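# Stow earphones in chest drawer and close it

## Task

Place the coiled earphones inside the small chest's open drawer, then push the drawer closed, keeping the chest standing upright in its original spot.

## Robot and tools

Robot: two arms, left_arm with its base at (0, +0.300, 0) m and right_arm at (0, -0.300, 0) m in the scene frame. Neither base is rotated and both have +z up. Scene frame: origin at table-top height midway between the bases, +x pointing out over the table, +y toward left_arm, +z up. Arm names do not match image sides.

Frames: every hand pose, velocity, target and offset of an arm uses that arm's own base frame, whose axes are parallel to the scene frame but shifted by the base position. Fixed cameras and the table use the scene frame. Each gripper's fingers point along its own +z and open and close along its y. end_effector_position is the spot between the finger pads, about 1 cm behind the tips. Reported positions and orientations can be a few cm off, more at long reach, and an arm may rest a centimetre or more from its command in free air without touching anything.

The row: both motion tools take rows of 14 numbers in [-1, 1], covering both arms even if only one moves: dx, dy, dz, rx, ry, rz, opening for left_arm, then the same seven for right_arm. dx, dy, dz are an offset from that arm's Hand target (the last commanded pose after clipping), along its base axes; 1.0 equals 0.6 m. rx, ry, rz form a single rotation vector about the Hand target's position; 1.0 equals 180 degrees. A translation longer than 1.0 may be shortened along its line. The opening is absolute, not an offset: +1 is fully open (0.094 m), -1 closed. To leave a gripper unchanged, resend its current command; 0 means half open, not unchanged. Orientation commands are clipped to within 40 degrees of the measured one each control step.

execute_actions(actions, cameras): actions is a list of actions; each action is a table of up to 15 rows, one per control step of 1/30 s, and a short table repeats its last row to fill 15 steps. Every row in an action is counted from the Hand target at the start of that action, so repeating an offset in a new action or call moves further. An empty list just returns state and images. cameras selects images: omitted, null or ["all"] gives all, [] gives none; an unknown name invalidates the call. Results also list end_effector_position at some steps.

move(target, speed, blend, opening_speed, blocking, cameras): straight-line paths for each gripper toward target, which is one 14-number row or a list of up to 15 rows; all rows are offsets from the same starting Hand targets, not chained. speed is path top speed in m/s, 0.002 to 2.9, default 0.25 (turns up to twice that in rad/s), one value or one per target. blend in metres rounds corners in a list (default 0 stops at each). opening_speed is the rate of change of opening per second on the -1..+1 scale, at least 0.2; use near the minimum to close gently on squashable things. blocking=false returns after about 0.5 s while the move continues. Paths share at most 10 s, last at least 0.5 s, and do not avoid obstacles or the other arm. A first target's new opening is sent at the start; later targets' openings are sent on arrival with all arms at rest. Grippers lag and can overshoot speed, especially with a nearly straight arm. Avoid paths passing close to an arm's own base; go around it, since the shoulder posture can flip. The result adds a "move:" line: done (within 10 mm and 2 degrees), off_target, moving, held, fault, plus limits=paced (pose clipped) or limits=held (steps withheld). Unnamed arms are done. Done does not prove no contact.

wait(seconds 0 to 10, cameras): lets time pass holding last commands; a running move continues. stop(cameras): brakes a running move, needing some room. zoom_image(camera, region): region [x0, y0, x1, y1] in pixels, at most 504 by 504, of cam_head_left, cam_head_right, cam_left_wrist or cam_right_wrist (each 896x504), only if that camera was in the latest images. finished_scene(scene): ends the current scene irreversibly; call it only when the earphones sit in the shut drawer and the chest is upright, and the state holds without the robot.

Readings: grip_measured is the measured opening on the command scale, reading up to about 2.7 mm wide when empty and narrower than the part under a full squeeze. It tracks commands up to the force limit, so it does not reveal the moment of touch. Roughly 0.05 below the touch reading (0.11+ for small or round items) the gripper squeezes at full force, about 50 to 64 N per pad. To release, command well above grip_measured. grip_effort_nm is motor effort (negative closing), with offset and friction, not pad force. Joint velocities "within noise" means the arm is still. Joint torques include gravity and wrap at ±28 N m for joints 1 to 3. Joint ranges in rad: waist -2.618 to 3.054, shoulder 0 to 3.142, elbow 0 to 3.142 (straight 2.901), wrist pitch and yaw -1.571 to 1.571, wrist roll -2.094 to 2.094.

Cautions: an arm blocked by an object keeps pushing until commanded away; to end a push, command a target back past the gripper, or send six zero pose numbers to re-command its Hand target. A gripper resting short keeps that gap; resend the missing offset. Faster moves and targets deeper past a contact hit harder. Avoid drops, releasing moving objects, slams, hard pushes and anything leaving the table; the chest must not tip or slide away. Never let the arms collide or one gripper close on the other's fingers; the clearance check does not cover gripper-to-gripper contact. Loose objects may be nudged occasionally. Holding loads, stretched arms or unreachable targets heat motors: MOTOR HOT appears at 75 °C, a fold-away fault at 90 °C, and the arm goes limp at 100 °C. Wrist camera images may lag during motion; fixed cameras can be a few mm and degrees off their calibration.

Each tool is called after "Call:" by a JSON object that holds its "api" and its "payload", one argument or row to a line.

## Session

Call:
{"api": "execute_actions", "payload": {
  "actions": []
}}

Scene clock: 0.00 s.
left_arm: end_effector_position=(+0.3947, +0.0318, +0.1101) grip_measured=+1.000 grip_effort_nm=n/a end_effector_quat_wxyz=(+0.601, -0.067, +0.795, +0.039) | right_arm: end_effector_position=(+0.3945, -0.0238, +0.1153) grip_measured=+1.000 grip_effort_nm=n/a end_effector_quat_wxyz=(+0.623, +0.067, +0.775, -0.078)
Joint positions: left_arm=[0.024 1.53 0.348 0.902 -0.12 -0.054 0.094] | right_arm=[0.051 1.58 0.326 1.034 0.254 0.018 0.094]
Joint velocities: within noise
Joint torques (N m): no reading
Heat: left arm: 29 °C; right arm: 29 °C.
Hand target: left_arm +0.3962, +0.0319, +0.1140; +0.605, -0.067, +0.793, +0.039 | right_arm +0.3943, -0.0240, +0.1137; +0.620, +0.066, +0.778, -0.078
Tool commands: left_gripper/opening=+1.0 right_gripper/opening=+1.0

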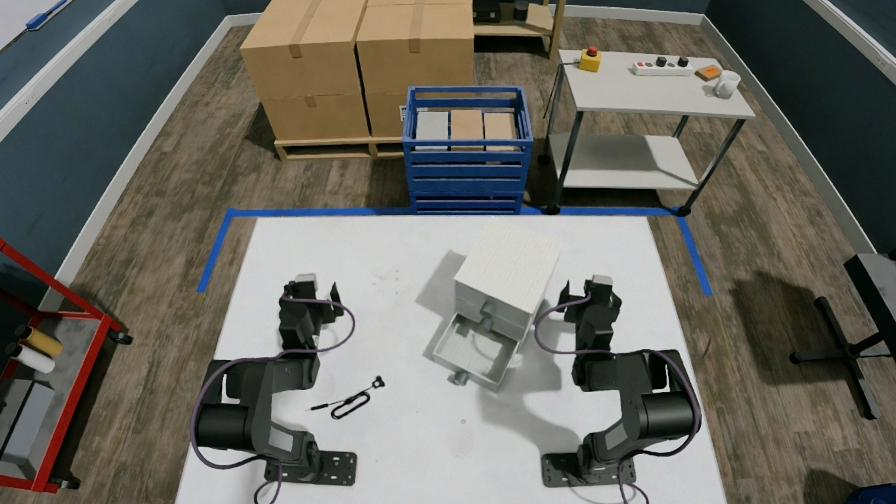

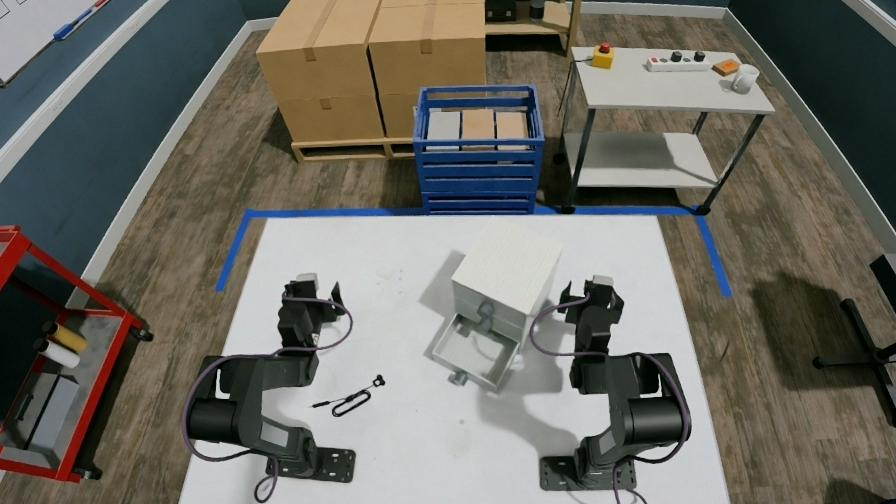

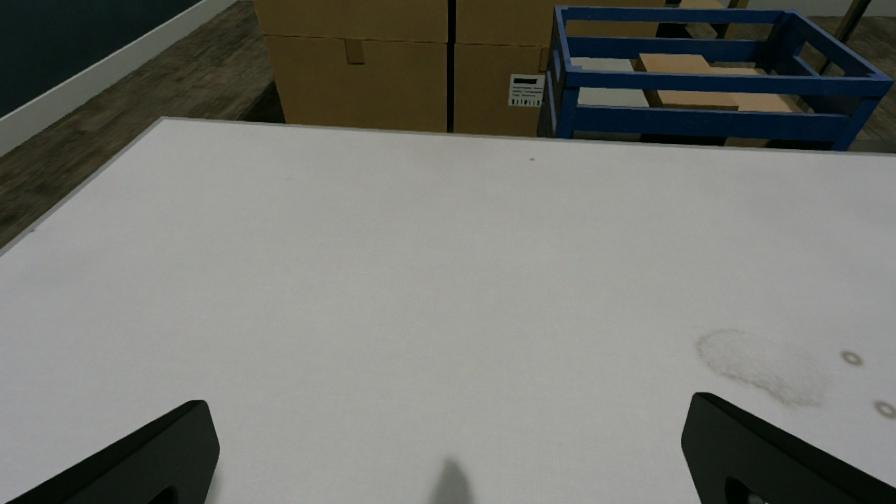

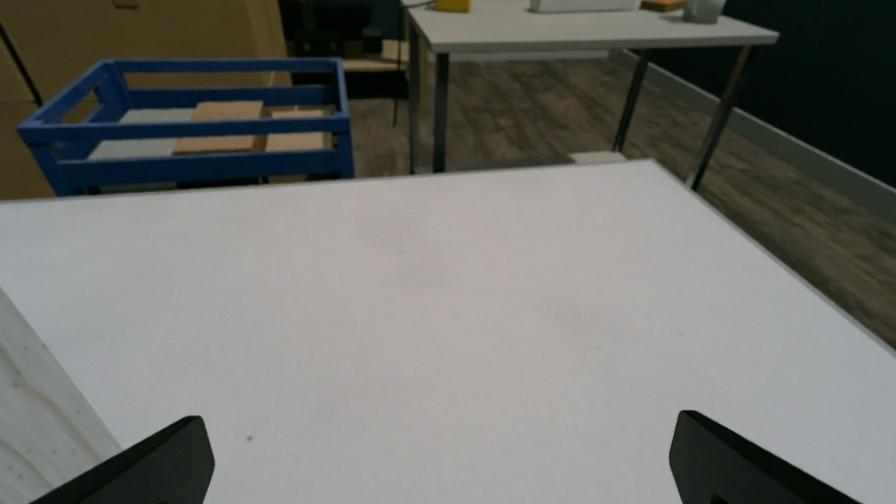

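Call:
{"api": "zoom_image", "payload": {
  "camera": "cam_head_left",
  "region": [290, 350, 430, 440]
}}

Call:
{"api": "zoom_image", "payload": {
  "camera": "cam_head_left",
  "region": [400, 200, 600, 420]
}}

Scaled by 3.600 from the camera's 896x504 image, which has a finer 1280x720 frame.

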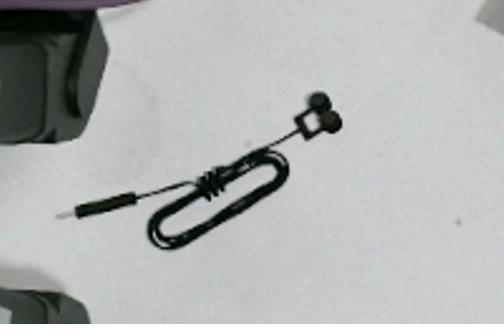

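Scaled by 2.291 from the camera's 896x504 image, which has a finer 1280x720 frame.

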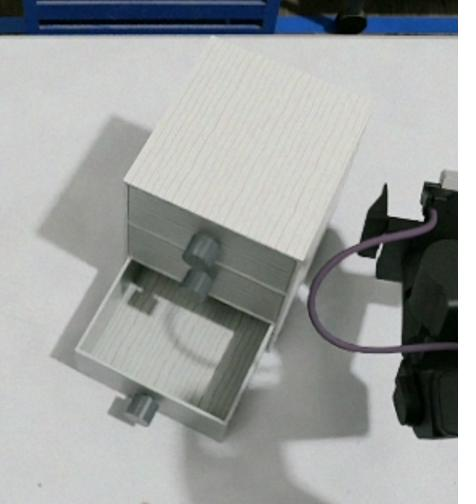

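Call:
{"api": "move", "payload": {
  "target": [-0.327,-0.22,0.143,0.1569,0.402,-0.2817,1,0,0,0,0,0,0,1],
  "speed": 0.4
}}

Scene clock: 53.00 s.
left_arm: end_effector_position=(+0.2008, -0.0990, +0.1941) grip_measured=+1.000 grip_effort_nm=0.007 end_effector_quat_wxyz=(+0.016, +0.419, +0.908, +0.001) | right_arm: end_effector_position=(+0.3945, -0.0238, +0.1153) grip_measured=+1.000 grip_effort_nm=-0.007 end_effector_quat_wxyz=(+0.623, +0.067, +0.775, -0.078)
Joint positions: left_arm=[-0.465 1.389 1.406 -1.556 -0.003 0.4 0.094] | right_arm=[0.051 1.58 0.326 1.034 0.254 0.018 0.094]
Joint velocities: within noise
Joint torques (N m): left_arm=[-0.49 -3.17 6.71 -0.31 0.03 0.04] | right_arm=[-0.01 -6.61 6.3 1.91 0.1 -0.01]
Heat: left arm: 29 °C; right arm: 36 °C.
Hand target: left_arm +0.2000, -0.1001, +0.1998; +0.000, +0.423, +0.906, +0.000 | right_arm +0.3943, -0.0240, +0.1137; +0.620, +0.066, +0.778, -0.078
Off the commanded pose: left_arm 0.006 m, 2 deg | right_arm 0.002 m, 1 deg.
joint sent to its limit (left arm) — joint 4 (wrist pitch), lower limit. The joint targets still meet the commanded pose.
move: done
camera_calibration:
cam_left_wrist: T_world_to_cam=[[-0.764402, -0.644632, 0.0117486, 0.087475], [-0.587647, 0.704095, 0.398649, 0.147764], [-0.265254, 0.297824, -0.917028, 0.346805], [0, 0, 0, 1]] pos_world=[0.245691, -0.150937, 0.258096]

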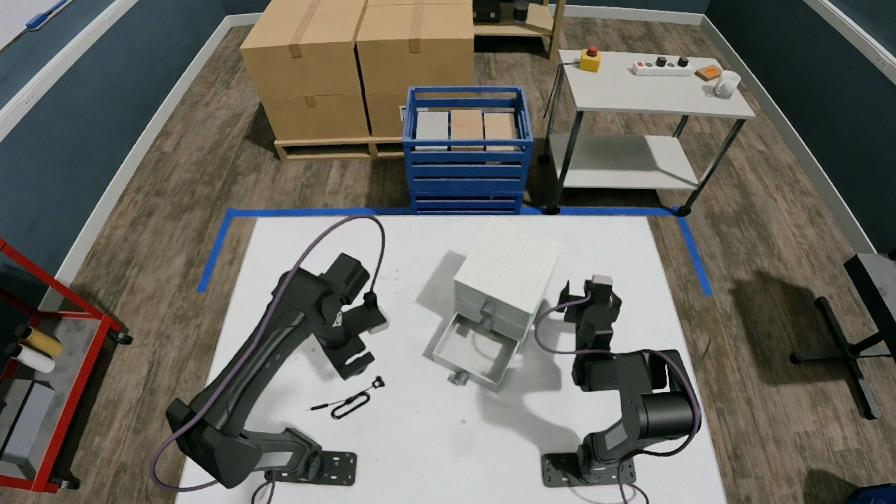

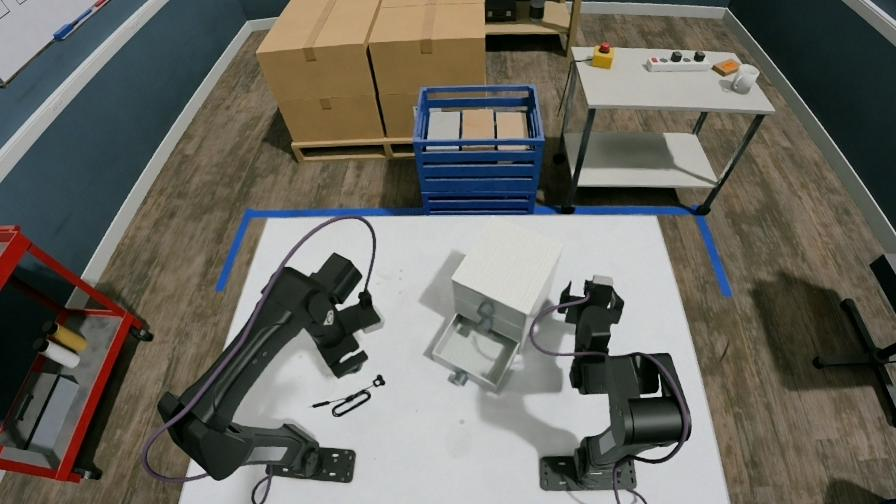

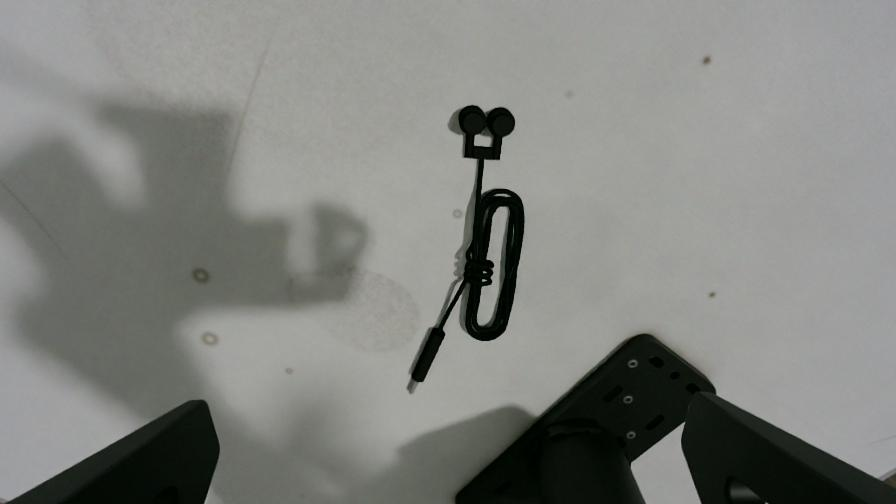

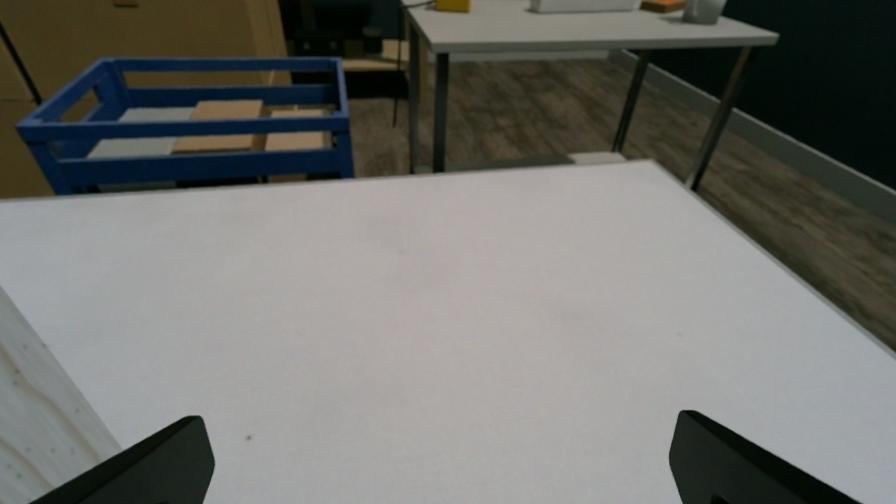

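Call:
{"api": "move", "payload": {
  "target": [-0.0693,0.0083,-0.245,0,0,0,0.3,0,0,0,0,0,0,1],
  "speed": 0.25,
  "cameras": ["cam_left_wrist","cam_head_right"]
}}

Scene clock: 70.03 s.
left_arm: end_effector_position=(+0.1568, -0.0925, +0.0535) grip_measured=+0.302 grip_effort_nm=-0.115 end_effector_quat_wxyz=(-0.012, +0.422, +0.906, +0.003) | right_arm: end_effector_position=(+0.3945, -0.0238, +0.1153) grip_measured=+1.000 grip_effort_nm=-0.007 end_effector_quat_wxyz=(+0.623, +0.067, +0.775, -0.078)
Joint positions: left_arm=[-0.541 1.286 0.764 -1.072 -0.003 0.331 0.061] | right_arm=[0.051 1.58 0.326 1.034 0.254 0.018 0.094]
Joint velocities: within noise
Joint torques (N m): left_arm=[-0.61 -3.29 4.4 -0.07 0.04 -0.06] | right_arm=[0.02 -6.6 6.27 1.91 0.1 -0.02]
Heat: left arm: 31 °C; right arm: 37 °C.
Hand target: left_arm +0.1584, -0.0951, +0.0528; +0.000, +0.422, +0.906, +0.000 | right_arm +0.3943, -0.0240, +0.1137; +0.620, +0.066, +0.778, -0.078
Off the commanded pose: left_arm 0.003 m, 1 deg | right_arm 0.002 m, 1 deg.
move: done
camera_calibration:
cam_left_wrist: T_world_to_cam=[[-0.767741, -0.63997, 0.0318081, 0.0595815], [-0.562602, 0.697022, 0.444567, 0.166365], [-0.306681, 0.323417, -0.895181, 0.211864], [0, 0, 0, 1]] pos_world=[0.204315, -0.14635, 0.113802]
Images, in order (width x height): cam_head_right 896x504, cam_left_wrist 896x504.

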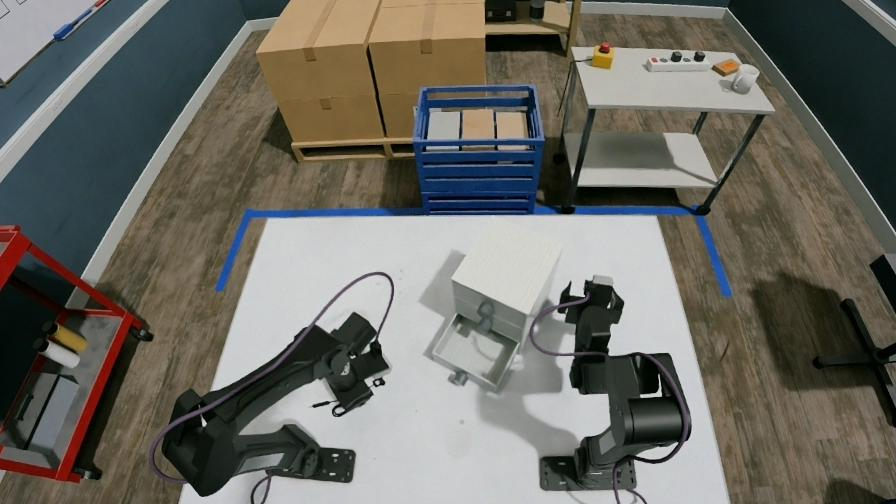

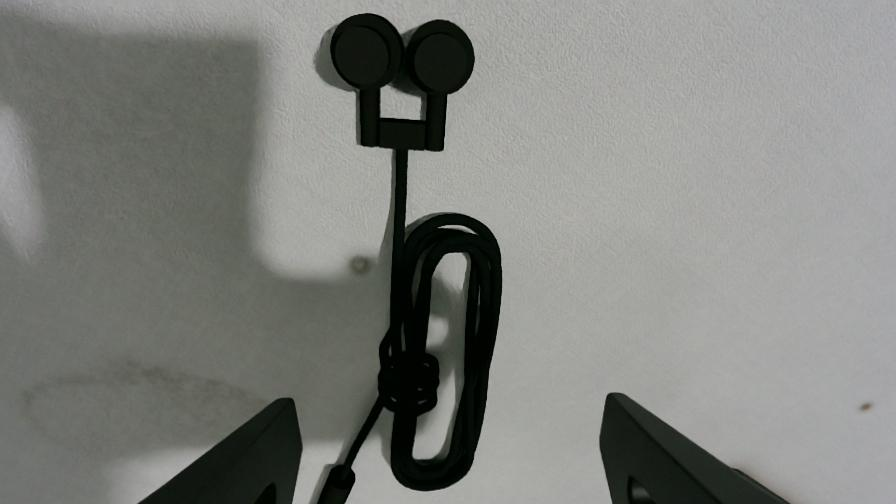

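Call:
{"api": "move", "payload": {
  "target": [0,0,-0.0667,0,0,0,0.3,0,0,0,0,0,0,1],
  "speed": 0.12,
  "cameras": ["cam_left_wrist"]
}}

Scene clock: 74.30 s.
left_arm: end_effector_position=(+0.1574, -0.0929, +0.0159) grip_measured=+0.302 grip_effort_nm=-0.115 end_effector_quat_wxyz=(-0.003, +0.422, +0.906, +0.002) | right_arm: end_effector_position=(+0.3945, -0.0238, +0.1153) grip_measured=+1.000 grip_effort_nm=-0.007 end_effector_quat_wxyz=(+0.623, +0.067, +0.775, -0.078)
Joint positions: left_arm=[-0.541 1.334 0.639 -0.882 -0.003 0.331 0.061] | right_arm=[0.051 1.58 0.326 1.034 0.254 0.018 0.094]
Joint velocities: within noise
Joint torques (N m): left_arm=[-0.61 -1.98 4.36 -0.01 0.03 -0.05] | right_arm=[-0.01 -6.58 6.3 1.91 0.1 -0.02]
Heat: left arm: 30 °C; right arm: 37 °C.
Hand target: left_arm +0.1584, -0.0951, +0.0128; +0.000, +0.423, +0.906, +0.000 | right_arm +0.3943, -0.0240, +0.1137; +0.620, +0.066, +0.778, -0.078
Off the commanded pose: left_arm 0.004 m, 0 deg | right_arm 0.002 m, 1 deg.
move: done
camera_calibration:
cam_left_wrist: T_world_to_cam=[[-0.768132, -0.639755, 0.0262085, 0.0611924], [-0.568961, 0.700763, 0.430366, 0.185304], [-0.293694, 0.315666, -0.902274, 0.175946], [0, 0, 0, 1]] pos_world=[0.204109, -0.146246, 0.0773995]
Images, in order (width x height): cam_left_wrist 896x504.

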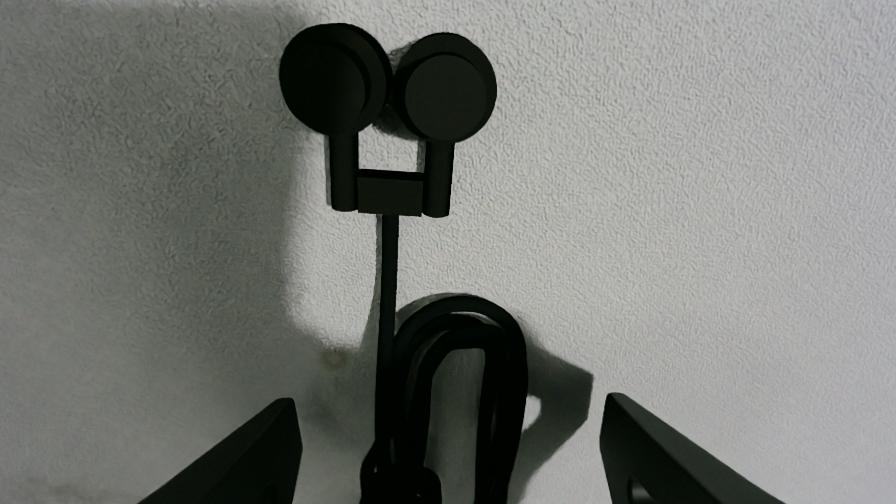

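Call:
{"api": "move", "payload": {
  "target": [0.0005,0,-0.0105,0,0,0,0.3,0,0,0,0,0,0,1],
  "speed": 0.05,
  "cameras": []
}}

Call:
{"api": "move", "payload": {
  "target": [0,0,0,0,0,0,-0.6,0,0,0,0,0,0,1],
  "opening_speed": 0.6,
  "cameras": ["cam_left_wrist"]
}}

Scene clock: 79.50 s.
left_arm: end_effector_position=(+0.1568, -0.0925, +0.0102) grip_measured=+0.302 grip_effort_nm=-0.115 end_effector_quat_wxyz=(-0.006, +0.422, +0.906, +0.002) | right_arm: end_effector_position=(+0.3945, -0.0238, +0.1153) grip_measured=+1.000 grip_effort_nm=-0.002 end_effector_quat_wxyz=(+0.623, +0.067, +0.775, -0.078)
Joint positions: left_arm=[-0.541 1.35 0.625 -0.858 -0.003 0.331 0.061] | right_arm=[0.051 1.58 0.326 1.034 0.254 0.018 0.094]
Joint velocities: within noise
Joint torques (N m): left_arm=[-0.51 -2.02 4.14 0.09 0.04 -0.03] | right_arm=[-0.02 -6.61 6.31 1.91 0.1 -0.01]
Heat: left arm: 30 °C; right arm: 37 °C.
Hand target: left_arm +0.1587, -0.0951, +0.0065; +0.000, +0.423, +0.906, +0.000 | right_arm +0.3943, -0.0240, +0.1137; +0.620, +0.066, +0.778, -0.078
Off the commanded pose: left_arm 0.005 m, 1 deg | right_arm 0.002 m, 1 deg.
move: done
No camera images: "cameras" was empty.

Scene clock: 81.20 s.
left_arm: end_effector_position=(+0.1589, -0.0936, +0.0102) grip_measured=-0.598 grip_effort_nm=-0.134 end_effector_quat_wxyz=(-0.001, +0.422, +0.906, +0.002) | right_arm: end_effector_position=(+0.3945, -0.0238, +0.1153) grip_measured=+1.000 grip_effort_nm=-0.007 end_effector_quat_wxyz=(+0.623, +0.067, +0.775, -0.078)
Joint positions: left_arm=[-0.541 1.35 0.625 -0.848 -0.003 0.331 0.019] | right_arm=[0.051 1.58 0.326 1.034 0.254 0.018 0.094]
Joint velocities: within noise
Joint torques (N m): left_arm=[-0.53 -2 4.14 0.02 0.04 -0.04] | right_arm=[-0.02 -6.6 6.31 1.91 0.1 -0.01]
Heat: left arm: 30 °C; right arm: 37 °C.
Hand target: left_arm +0.1588, -0.0952, +0.0065; +0.000, +0.423, +0.906, +0.000 | right_arm +0.3943, -0.0240, +0.1137; +0.620, +0.066, +0.778, -0.078
Off the commanded pose: left_arm 0.004 m, 0 deg | right_arm 0.002 m, 1 deg.
move: done
camera_calibration:
cam_left_wrist: T_world_to_cam=[[-0.768263, -0.639678, 0.024163, 0.0620563], [-0.570601, 0.701433, 0.42709, 0.189401], [-0.290149, 0.31433, -0.903886, 0.170807], [0, 0, 0, 1]] pos_world=[0.205308, -0.146846, 0.0719996]
Images, in order (width x height): cam_left_wrist 896x504.

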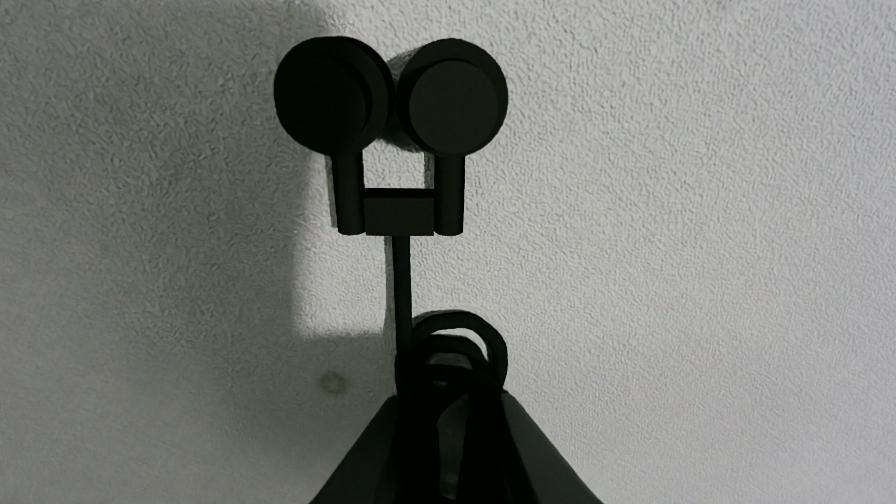

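Call:
{"api": "move", "payload": {
  "target": [0,0,0,0,0,0,-0.9,0,0,0,0,0,0,1],
  "opening_speed": 0.4,
  "cameras": ["cam_left_wrist"]
}}

Call:
{"api": "move", "payload": {
  "target": [0,0,0.12,0,0,0,-0.9,0,0,0,0,0,0,1],
  "speed": 0.12,
  "cameras": ["cam_left_wrist","cam_head_left"]
}}

Scene clock: 85.20 s.
left_arm: end_effector_position=(+0.1590, -0.0937, +0.0102) grip_measured=-0.897 grip_effort_nm=-0.984 end_effector_quat_wxyz=(-0.001, +0.422, +0.906, +0.002) | right_arm: end_effector_position=(+0.3945, -0.0238, +0.1153) grip_measured=+1.000 grip_effort_nm=-0.002 end_effector_quat_wxyz=(+0.623, +0.067, +0.775, -0.078)
Joint positions: left_arm=[-0.541 1.35 0.625 -0.848 -0.003 0.331 0.005] | right_arm=[0.051 1.58 0.326 1.034 0.254 0.018 0.094]
Joint velocities: within noise
Joint torques (N m): left_arm=[-0.53 -2 4.14 0.01 0.04 -0.04] | right_arm=[0.01 -6.58 6.3 1.91 0.11 -0.02]
Heat: left arm: 30 °C; right arm: 37 °C.
Hand target: left_arm +0.1587, -0.0952, +0.0065; +0.000, +0.423, +0.906, +0.000 | right_arm +0.3943, -0.0240, +0.1137; +0.620, +0.066, +0.778, -0.078
Off the commanded pose: left_arm 0.004 m, 0 deg | right_arm 0.002 m, 1 deg.
move: done
camera_calibration:
cam_left_wrist: T_world_to_cam=[[-0.768248, -0.639701, 0.0240316, 0.0619953], [-0.570766, 0.701493, 0.426771, 0.189537], [-0.289864, 0.31415, -0.90404, 0.170765], [0, 0, 0, 1]] pos_world=[0.205307, -0.146946, 0.0719996]
Images, in order (width x height): cam_left_wrist 896x504.

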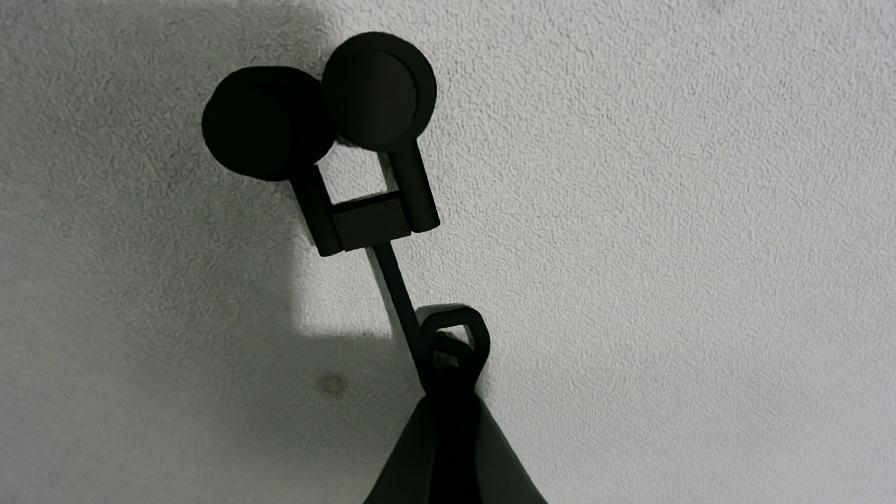

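Scene clock: 86.60 s.
left_arm: end_effector_position=(+0.1565, -0.0922, +0.0703) grip_measured=-0.895 grip_effort_nm=-0.779 end_effector_quat_wxyz=(-0.011, +0.422, +0.906, +0.003) | right_arm: end_effector_position=(+0.3945, -0.0238, +0.1153) grip_measured=+1.000 grip_effort_nm=-0.002 end_effector_quat_wxyz=(+0.623, +0.067, +0.775, -0.078)
Joint positions: left_arm=[-0.541 1.265 0.818 -1.147 -0.003 0.331 0.005] | right_arm=[0.051 1.58 0.326 1.034 0.254 0.018 0.094]
Joint velocities: within noise
Joint torques (N m): left_arm=[-0.5 -3.47 6.82 -0.39 0.05 -0.04] | right_arm=[0.02 -6.6 6.3 1.91 0.1 -0.01]
Heat: left arm: 30 °C; right arm: 37 °C.
Hand target: left_arm +0.1587, -0.0952, +0.0784; +0.000, +0.423, +0.906, +0.000 | right_arm +0.3943, -0.0240, +0.1137; +0.620, +0.066, +0.778, -0.078
Off the commanded pose: left_arm 0.009 m, 1 deg | right_arm 0.002 m, 1 deg.
move: done
camera_calibration:
cam_left_wrist: T_world_to_cam=[[-0.767773, -0.639986, 0.0306917, 0.0590786], [-0.563219, 0.696965, 0.443873, 0.158625], [-0.305464, 0.323508, -0.895564, 0.226589], [0, 0, 0, 1]] pos_world=[0.203914, -0.14605, 0.130702]
Images, in order (width x height): cam_head_left 896x504, cam_left_wrist 896x504.

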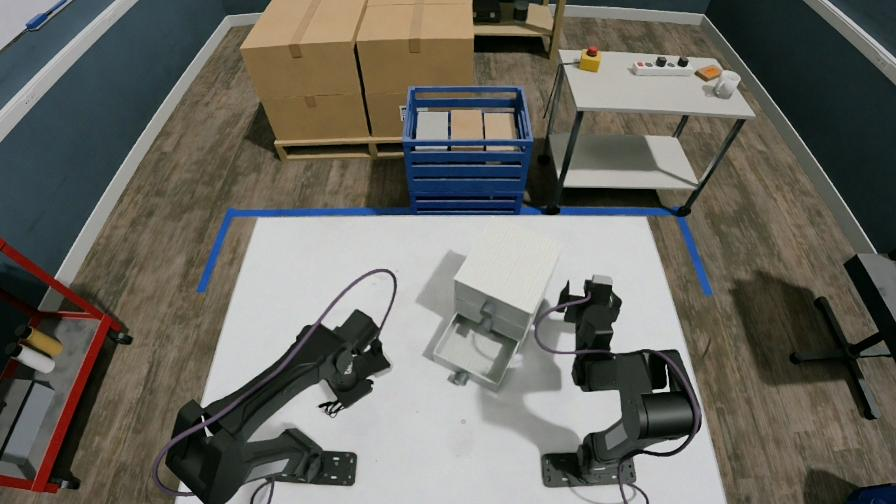

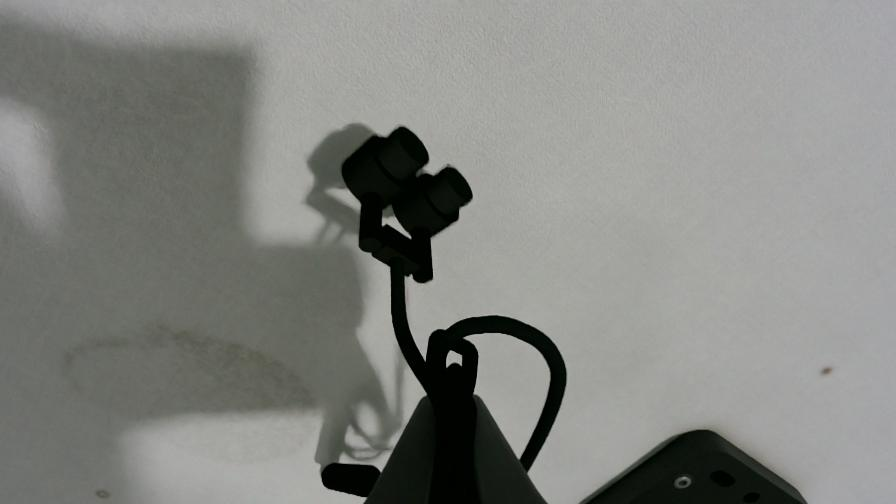

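Call:
{"api": "move", "payload": {
  "target": [
    [0,0,0.217,0,0,0,-0.9,0,0,0,0,0,0,1],
    [0.16,-0.42,0.217,0,0,-0.35,-0.9,0,0,0,0,0,0,1]
  ],
  "speed": 0.25,
  "blend": [0.05,0]
}}

Scene clock: 104.03 s.
left_arm: end_effector_position=(+0.2549, -0.3435, +0.2076) grip_measured=-0.899 grip_effort_nm=-0.896 end_effector_quat_wxyz=(+0.095, +0.827, +0.554, +0.006) | right_arm: end_effector_position=(+0.3945, -0.0238, +0.1153) grip_measured=+1.000 grip_effort_nm=-0.002 end_effector_quat_wxyz=(+0.623, +0.067, +0.775, -0.078)
Joint positions: left_arm=[-0.936 2.09 2.273 -1.564 -0.003 1.026 0.005] | right_arm=[0.051 1.58 0.326 1.034 0.254 0.018 0.094]
Joint velocities: within noise
Joint torques (N m): left_arm=[-0.49 -7.45 6.91 0.08 0.04 0.06] | right_arm=[-0.02 -6.58 6.28 1.91 0.09 -0.01]
Heat: left arm: 30 °C; right arm: 38 °C.
Hand target: left_arm +0.2547, -0.3472, +0.2087; +0.000, +0.834, +0.552, +0.000 | right_arm +0.3943, -0.0240, +0.1137; +0.620, +0.066, +0.778, -0.078
Off the commanded pose: left_arm 0.004 m, 11 deg | right_arm 0.002 m, 1 deg.
joint sent to its limit (left arm) — joint 4 (wrist pitch), lower limit. The joint targets are off in orientation, not in position.
move: off_target (left_arm)
camera_calibration:
cam_left_wrist: T_world_to_cam=[[-0.916088, 0.376513, -0.137914, 0.391562], [0.315295, 0.888886, 0.332371, 0.193383], [0.247731, 0.260997, -0.933011, 0.30626], [0, 0, 0, 1]] pos_world=[0.221862, -0.399257, 0.275471]

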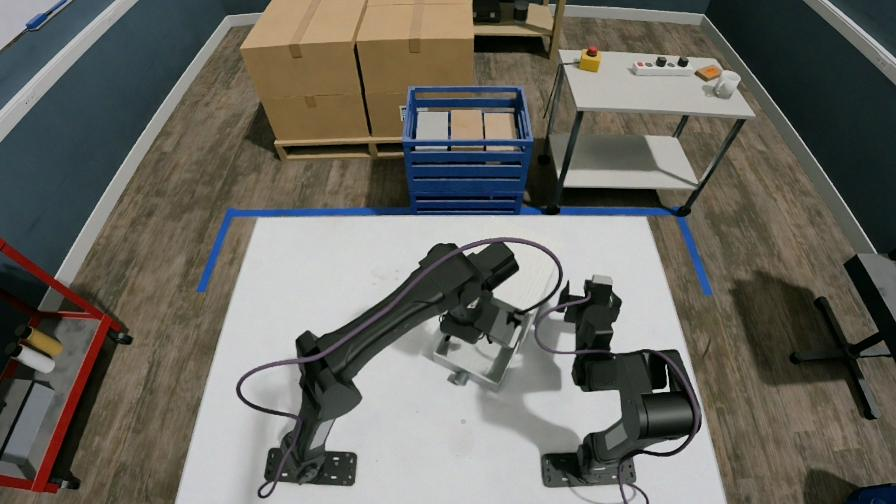

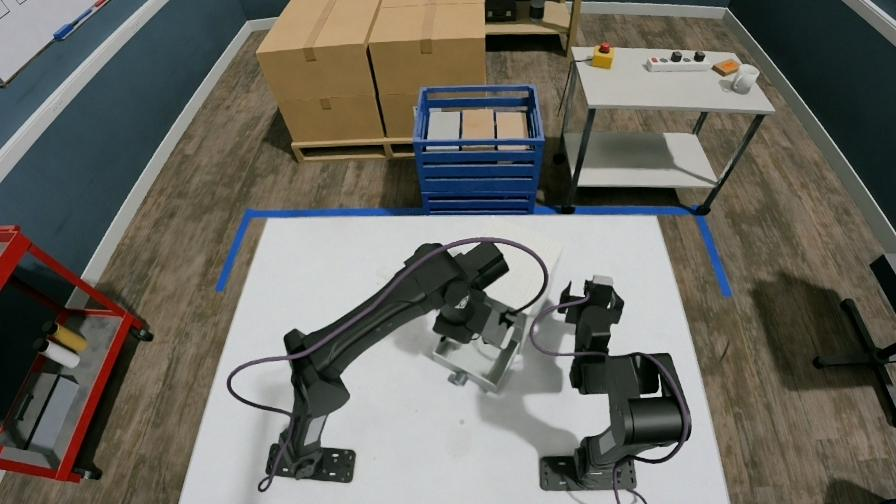

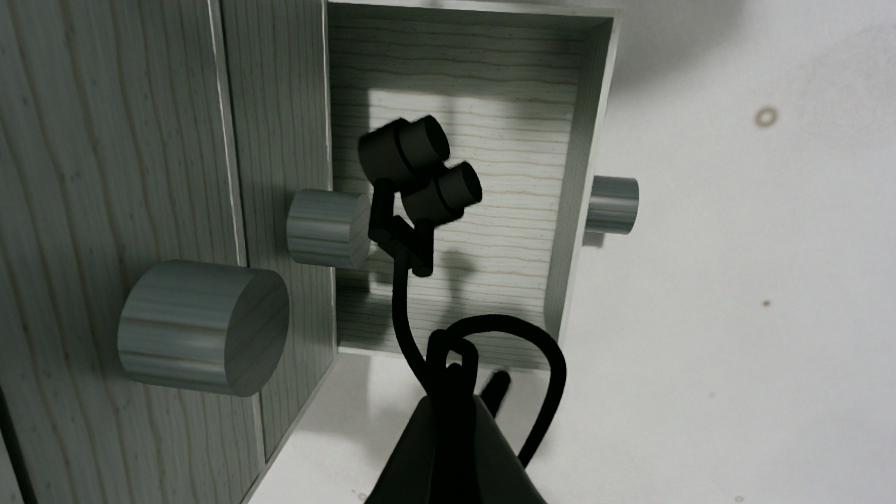

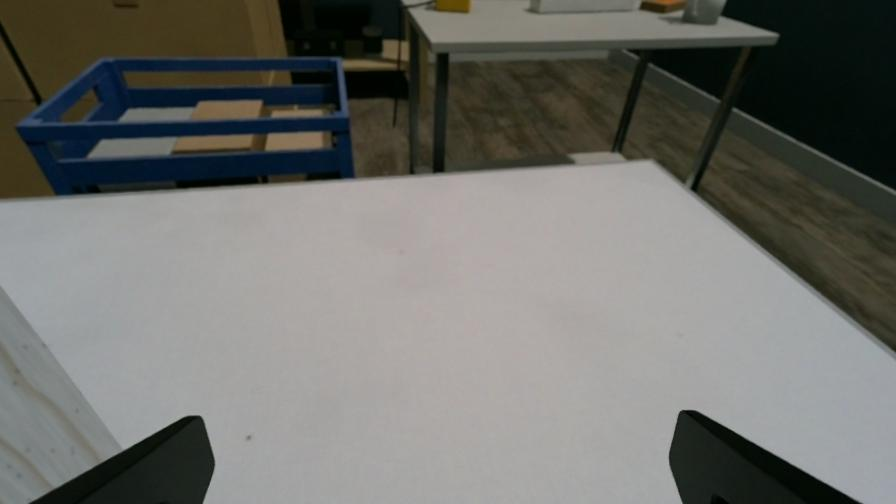

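Call:
{"api": "move", "payload": {
  "target": [0.004,-0.008,-0.19,0,0,0,-0.9,0,0,0,0,0,0,1],
  "speed": 0.15,
  "cameras": ["cam_left_wrist","cam_head_left"]
}}

Call:
{"api": "zoom_image", "payload": {
  "camera": "cam_head_left",
  "region": [400, 220, 600, 420]
}}

Scene clock: 125.57 s.
left_arm: end_effector_position=(+0.2599, -0.3521, +0.1179) grip_measured=-0.899 grip_effort_nm=-0.921 end_effector_quat_wxyz=(+0.026, +0.833, +0.553, +0.006) | right_arm: end_effector_position=(+0.3945, -0.0238, +0.1153) grip_measured=+1.000 grip_effort_nm=-0.002 end_effector_quat_wxyz=(+0.623, +0.067, +0.775, -0.078)
Joint positions: left_arm=[-0.941 2.197 2.09 -1.411 -0.01 1.029 0.005] | right_arm=[0.051 1.58 0.326 1.034 0.254 0.018 0.094]
Joint velocities: within noise
Joint torques (N m): left_arm=[-0.14 -6.41 3.93 0.01 0.11 0.01] | right_arm=[-0.03 -6.61 6.3 1.92 0.09 -0.01]
Heat: left arm: 32 °C; right arm: 39 °C.
Hand target: left_arm +0.2571, -0.3519, +0.0948; +0.000, +0.834, +0.552, +0.000 | right_arm +0.3943, -0.0240, +0.1137; +0.620, +0.066, +0.778, -0.078
Off the commanded pose: left_arm 0.023 m, 3 deg | right_arm 0.002 m, 1 deg.
move: off_target (left_arm)
camera_calibration:
cam_left_wrist: T_world_to_cam=[[-0.919319, 0.392776, -0.0240612, 0.380174], [0.349793, 0.843665, 0.407276, 0.195552], [0.180268, 0.366001, -0.912988, 0.275712], [0, 0, 0, 1]] pos_world=[0.231397, -0.415214, 0.181225]
Images, in order (width x height): cam_head_left 896x504, cam_left_wrist 896x504.

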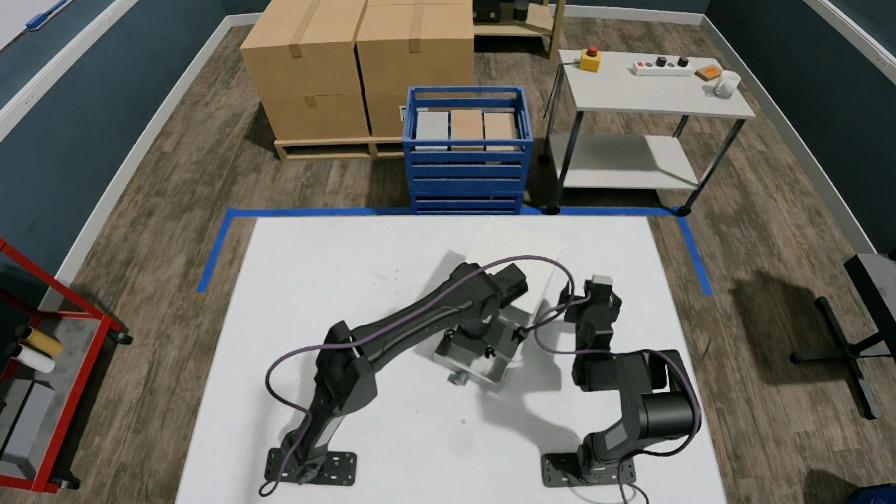

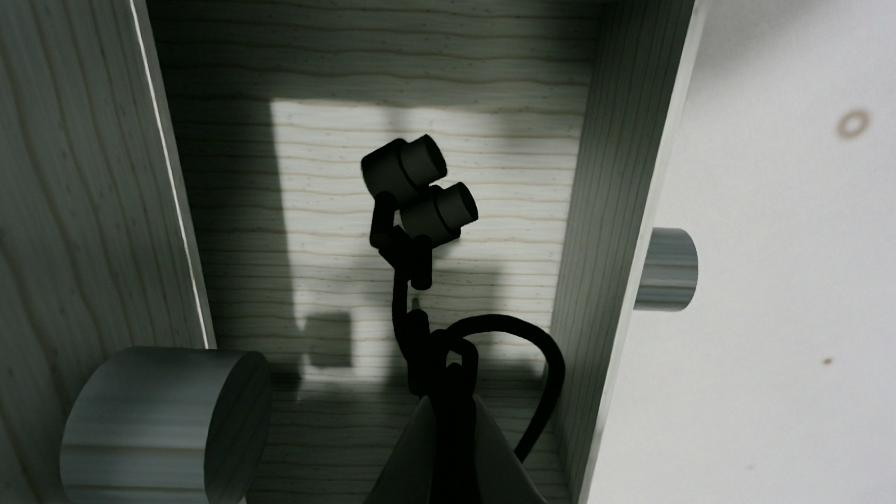

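Scaled by 2.520 from the camera's 896x504 image, which has a finer 1280x720 frame.

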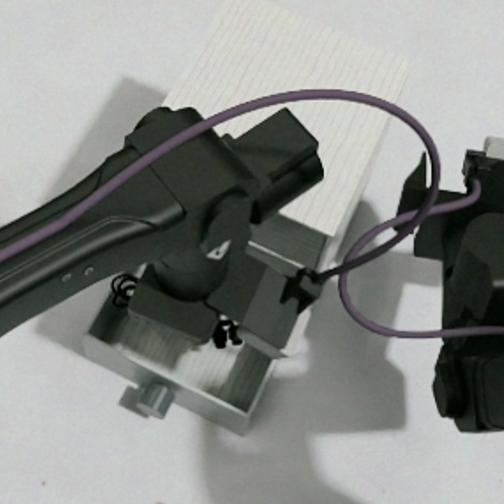

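Call:
{"api": "move", "payload": {
  "target": [
    [0,0,0.058,0,0,0,-0.9,0,0,0,0,0,0,1],
    [-0.027,-0.01,0.058,0,0,0,-0.9,0,0,0,0,0,0,1]
  ],
  "speed": 0.1,
  "cameras": ["cam_left_wrist","cam_head_left"]
}}

Call:
{"api": "zoom_image", "payload": {
  "camera": "cam_head_left",
  "region": [400, 220, 600, 420]
}}

Scene clock: 136.43 s.
left_arm: end_effector_position=(+0.2465, -0.3589, +0.1296) grip_measured=-0.895 grip_effort_nm=-0.842 end_effector_quat_wxyz=(+0.008, +0.834, +0.552, +0.007) | right_arm: end_effector_position=(+0.3945, -0.0238, +0.1153) grip_measured=+1.000 grip_effort_nm=-0.002 end_effector_quat_wxyz=(+0.623, +0.067, +0.775, -0.078)
Joint positions: left_arm=[-0.977 2.245 2.218 -1.527 -0.013 0.997 0.005] | right_arm=[0.051 1.58 0.326 1.034 0.254 0.018 0.094]
Joint velocities: within noise
Joint torques (N m): left_arm=[-0.47 -9.57 5.23 -0.33 0.14 -0.04] | right_arm=[-0.01 -6.6 6.28 1.9 0.1 -0.02]
Heat: left arm: 32 °C; right arm: 39 °C.
Hand target: left_arm +0.2410, -0.3579, +0.1296; +0.000, +0.834, +0.552, +0.000 | right_arm +0.3943, -0.0240, +0.1137; +0.620, +0.066, +0.778, -0.078
Off the commanded pose: left_arm 0.006 m, 1 deg | right_arm 0.002 m, 1 deg.
move: done
camera_calibration:
cam_left_wrist: T_world_to_cam=[[-0.918315, 0.395811, 0.00561649, 0.367796], [0.36035, 0.830003, 0.425727, 0.191329], [0.163846, 0.392975, -0.904834, 0.303958], [0, 0, 0, 1]] pos_world=[0.219005, -0.423829, 0.191512]
Images, in order (width x height): cam_head_left 896x504, cam_left_wrist 896x504.

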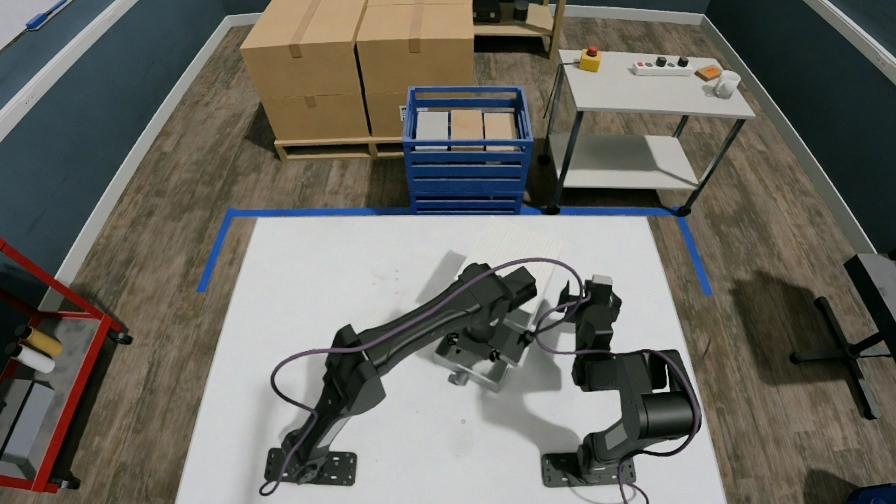

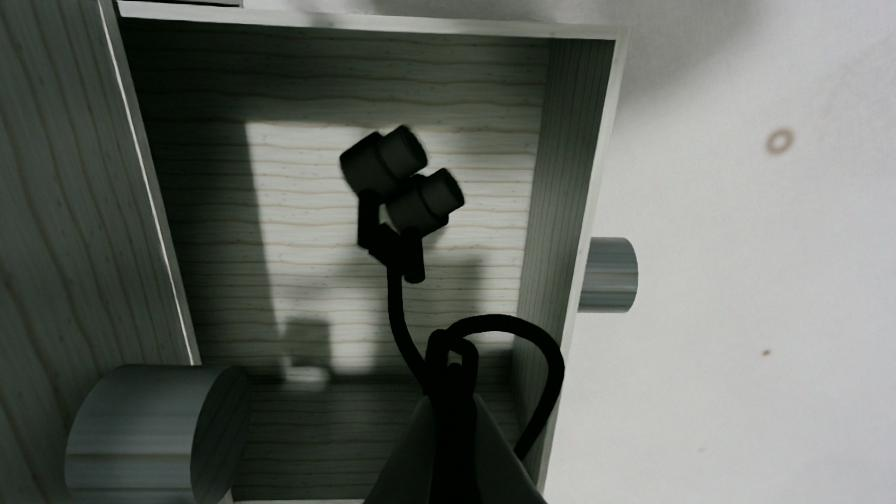

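Scaled by 2.520 from the camera's 896x504 image, which has a finer 1280x720 frame.

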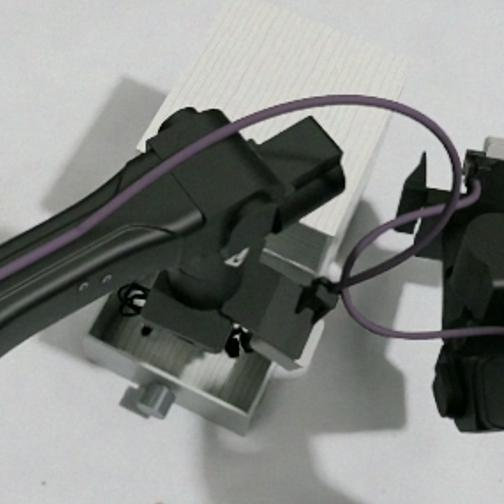

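Call:
{"api": "move", "payload": {
  "target": [-0.004,0,-0.06,0,0,0,-0.9,0,0,0,0,0,0,1],
  "speed": 0.06,
  "cameras": ["cam_left_wrist","cam_head_left"]
}}

Call:
{"api": "zoom_image", "payload": {
  "camera": "cam_head_left",
  "region": [400, 220, 600, 420]
}}

Scene clock: 145.17 s.
left_arm: end_effector_position=(+0.2412, -0.3547, +0.0842) grip_measured=-0.899 grip_effort_nm=-0.906 end_effector_quat_wxyz=(-0.015, +0.834, +0.552, +0.006) | right_arm: end_effector_position=(+0.3945, -0.0238, +0.1153) grip_measured=+1.000 grip_effort_nm=-0.002 end_effector_quat_wxyz=(+0.623, +0.067, +0.775, -0.078)
Joint positions: left_arm=[-0.981 2.244 2.034 -1.391 -0.012 0.992 0.005] | right_arm=[0.051 1.58 0.326 1.034 0.254 0.018 0.094]
Joint velocities: within noise
Joint torques (N m): left_arm=[-0.5 -11.77 4.44 -0.12 0.14 -0.05] | right_arm=[0.02 -6.58 6.3 1.91 0.1 -0.03]
Heat: left arm: 33 °C; right arm: 39 °C.
Hand target: left_arm +0.2385, -0.3580, +0.0936; +0.000, +0.834, +0.552, +0.000 | right_arm +0.3943, -0.0240, +0.1137; +0.620, +0.066, +0.778, -0.078
Off the commanded pose: left_arm 0.010 m, 2 deg | right_arm 0.002 m, 1 deg.
move: done
camera_calibration:
cam_left_wrist: T_world_to_cam=[[-0.91779, 0.394419, 0.0457826, 0.357476], [0.3718, 0.81318, 0.447777, 0.198578], [0.139382, 0.427987, -0.892973, 0.279379], [0, 0, 0, 1]] pos_world=[0.215316, -0.422045, 0.144193]
Images, in order (width x height): cam_head_left 896x504, cam_left_wrist 896x504.

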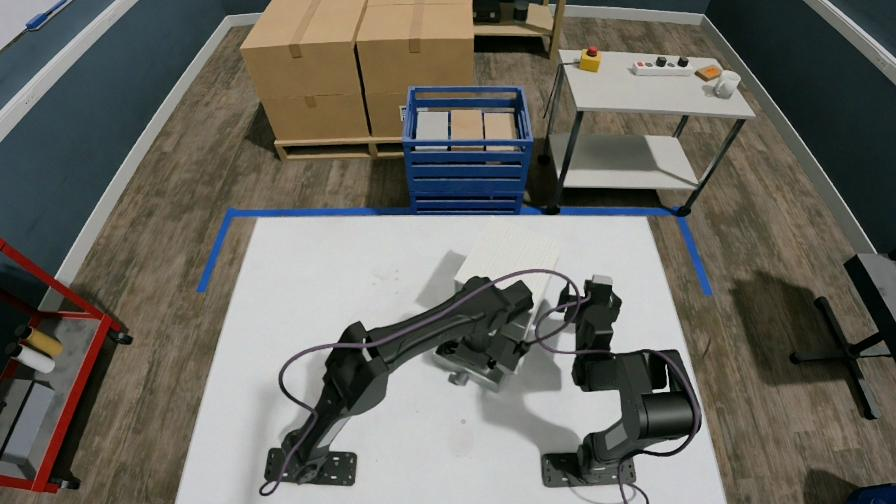

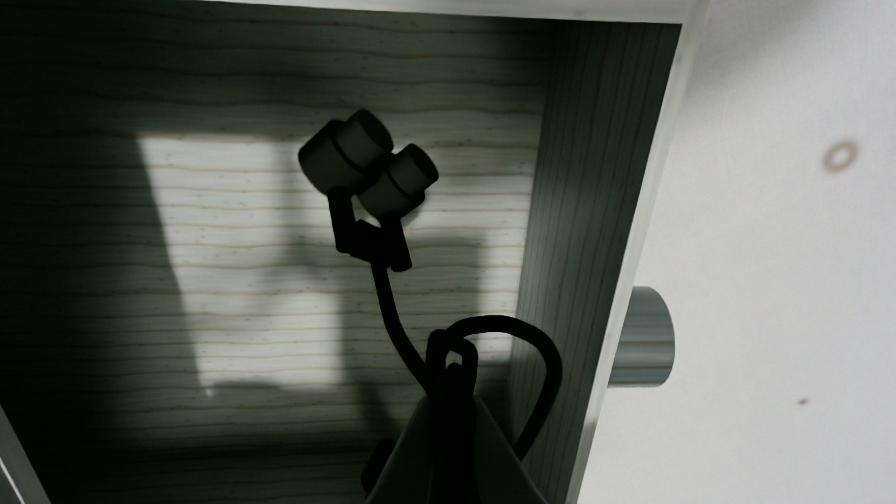

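Scaled by 2.520 from the camera's 896x504 image, which has a finer 1280x720 frame.

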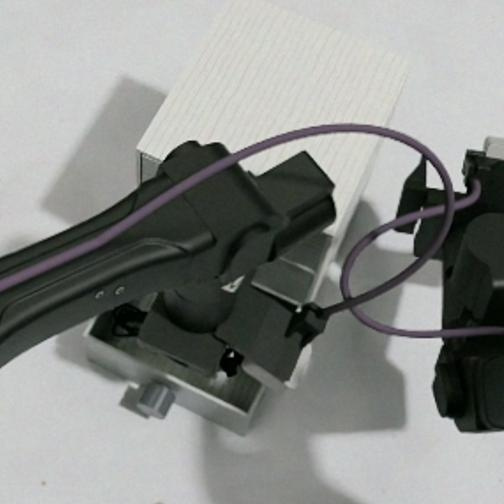

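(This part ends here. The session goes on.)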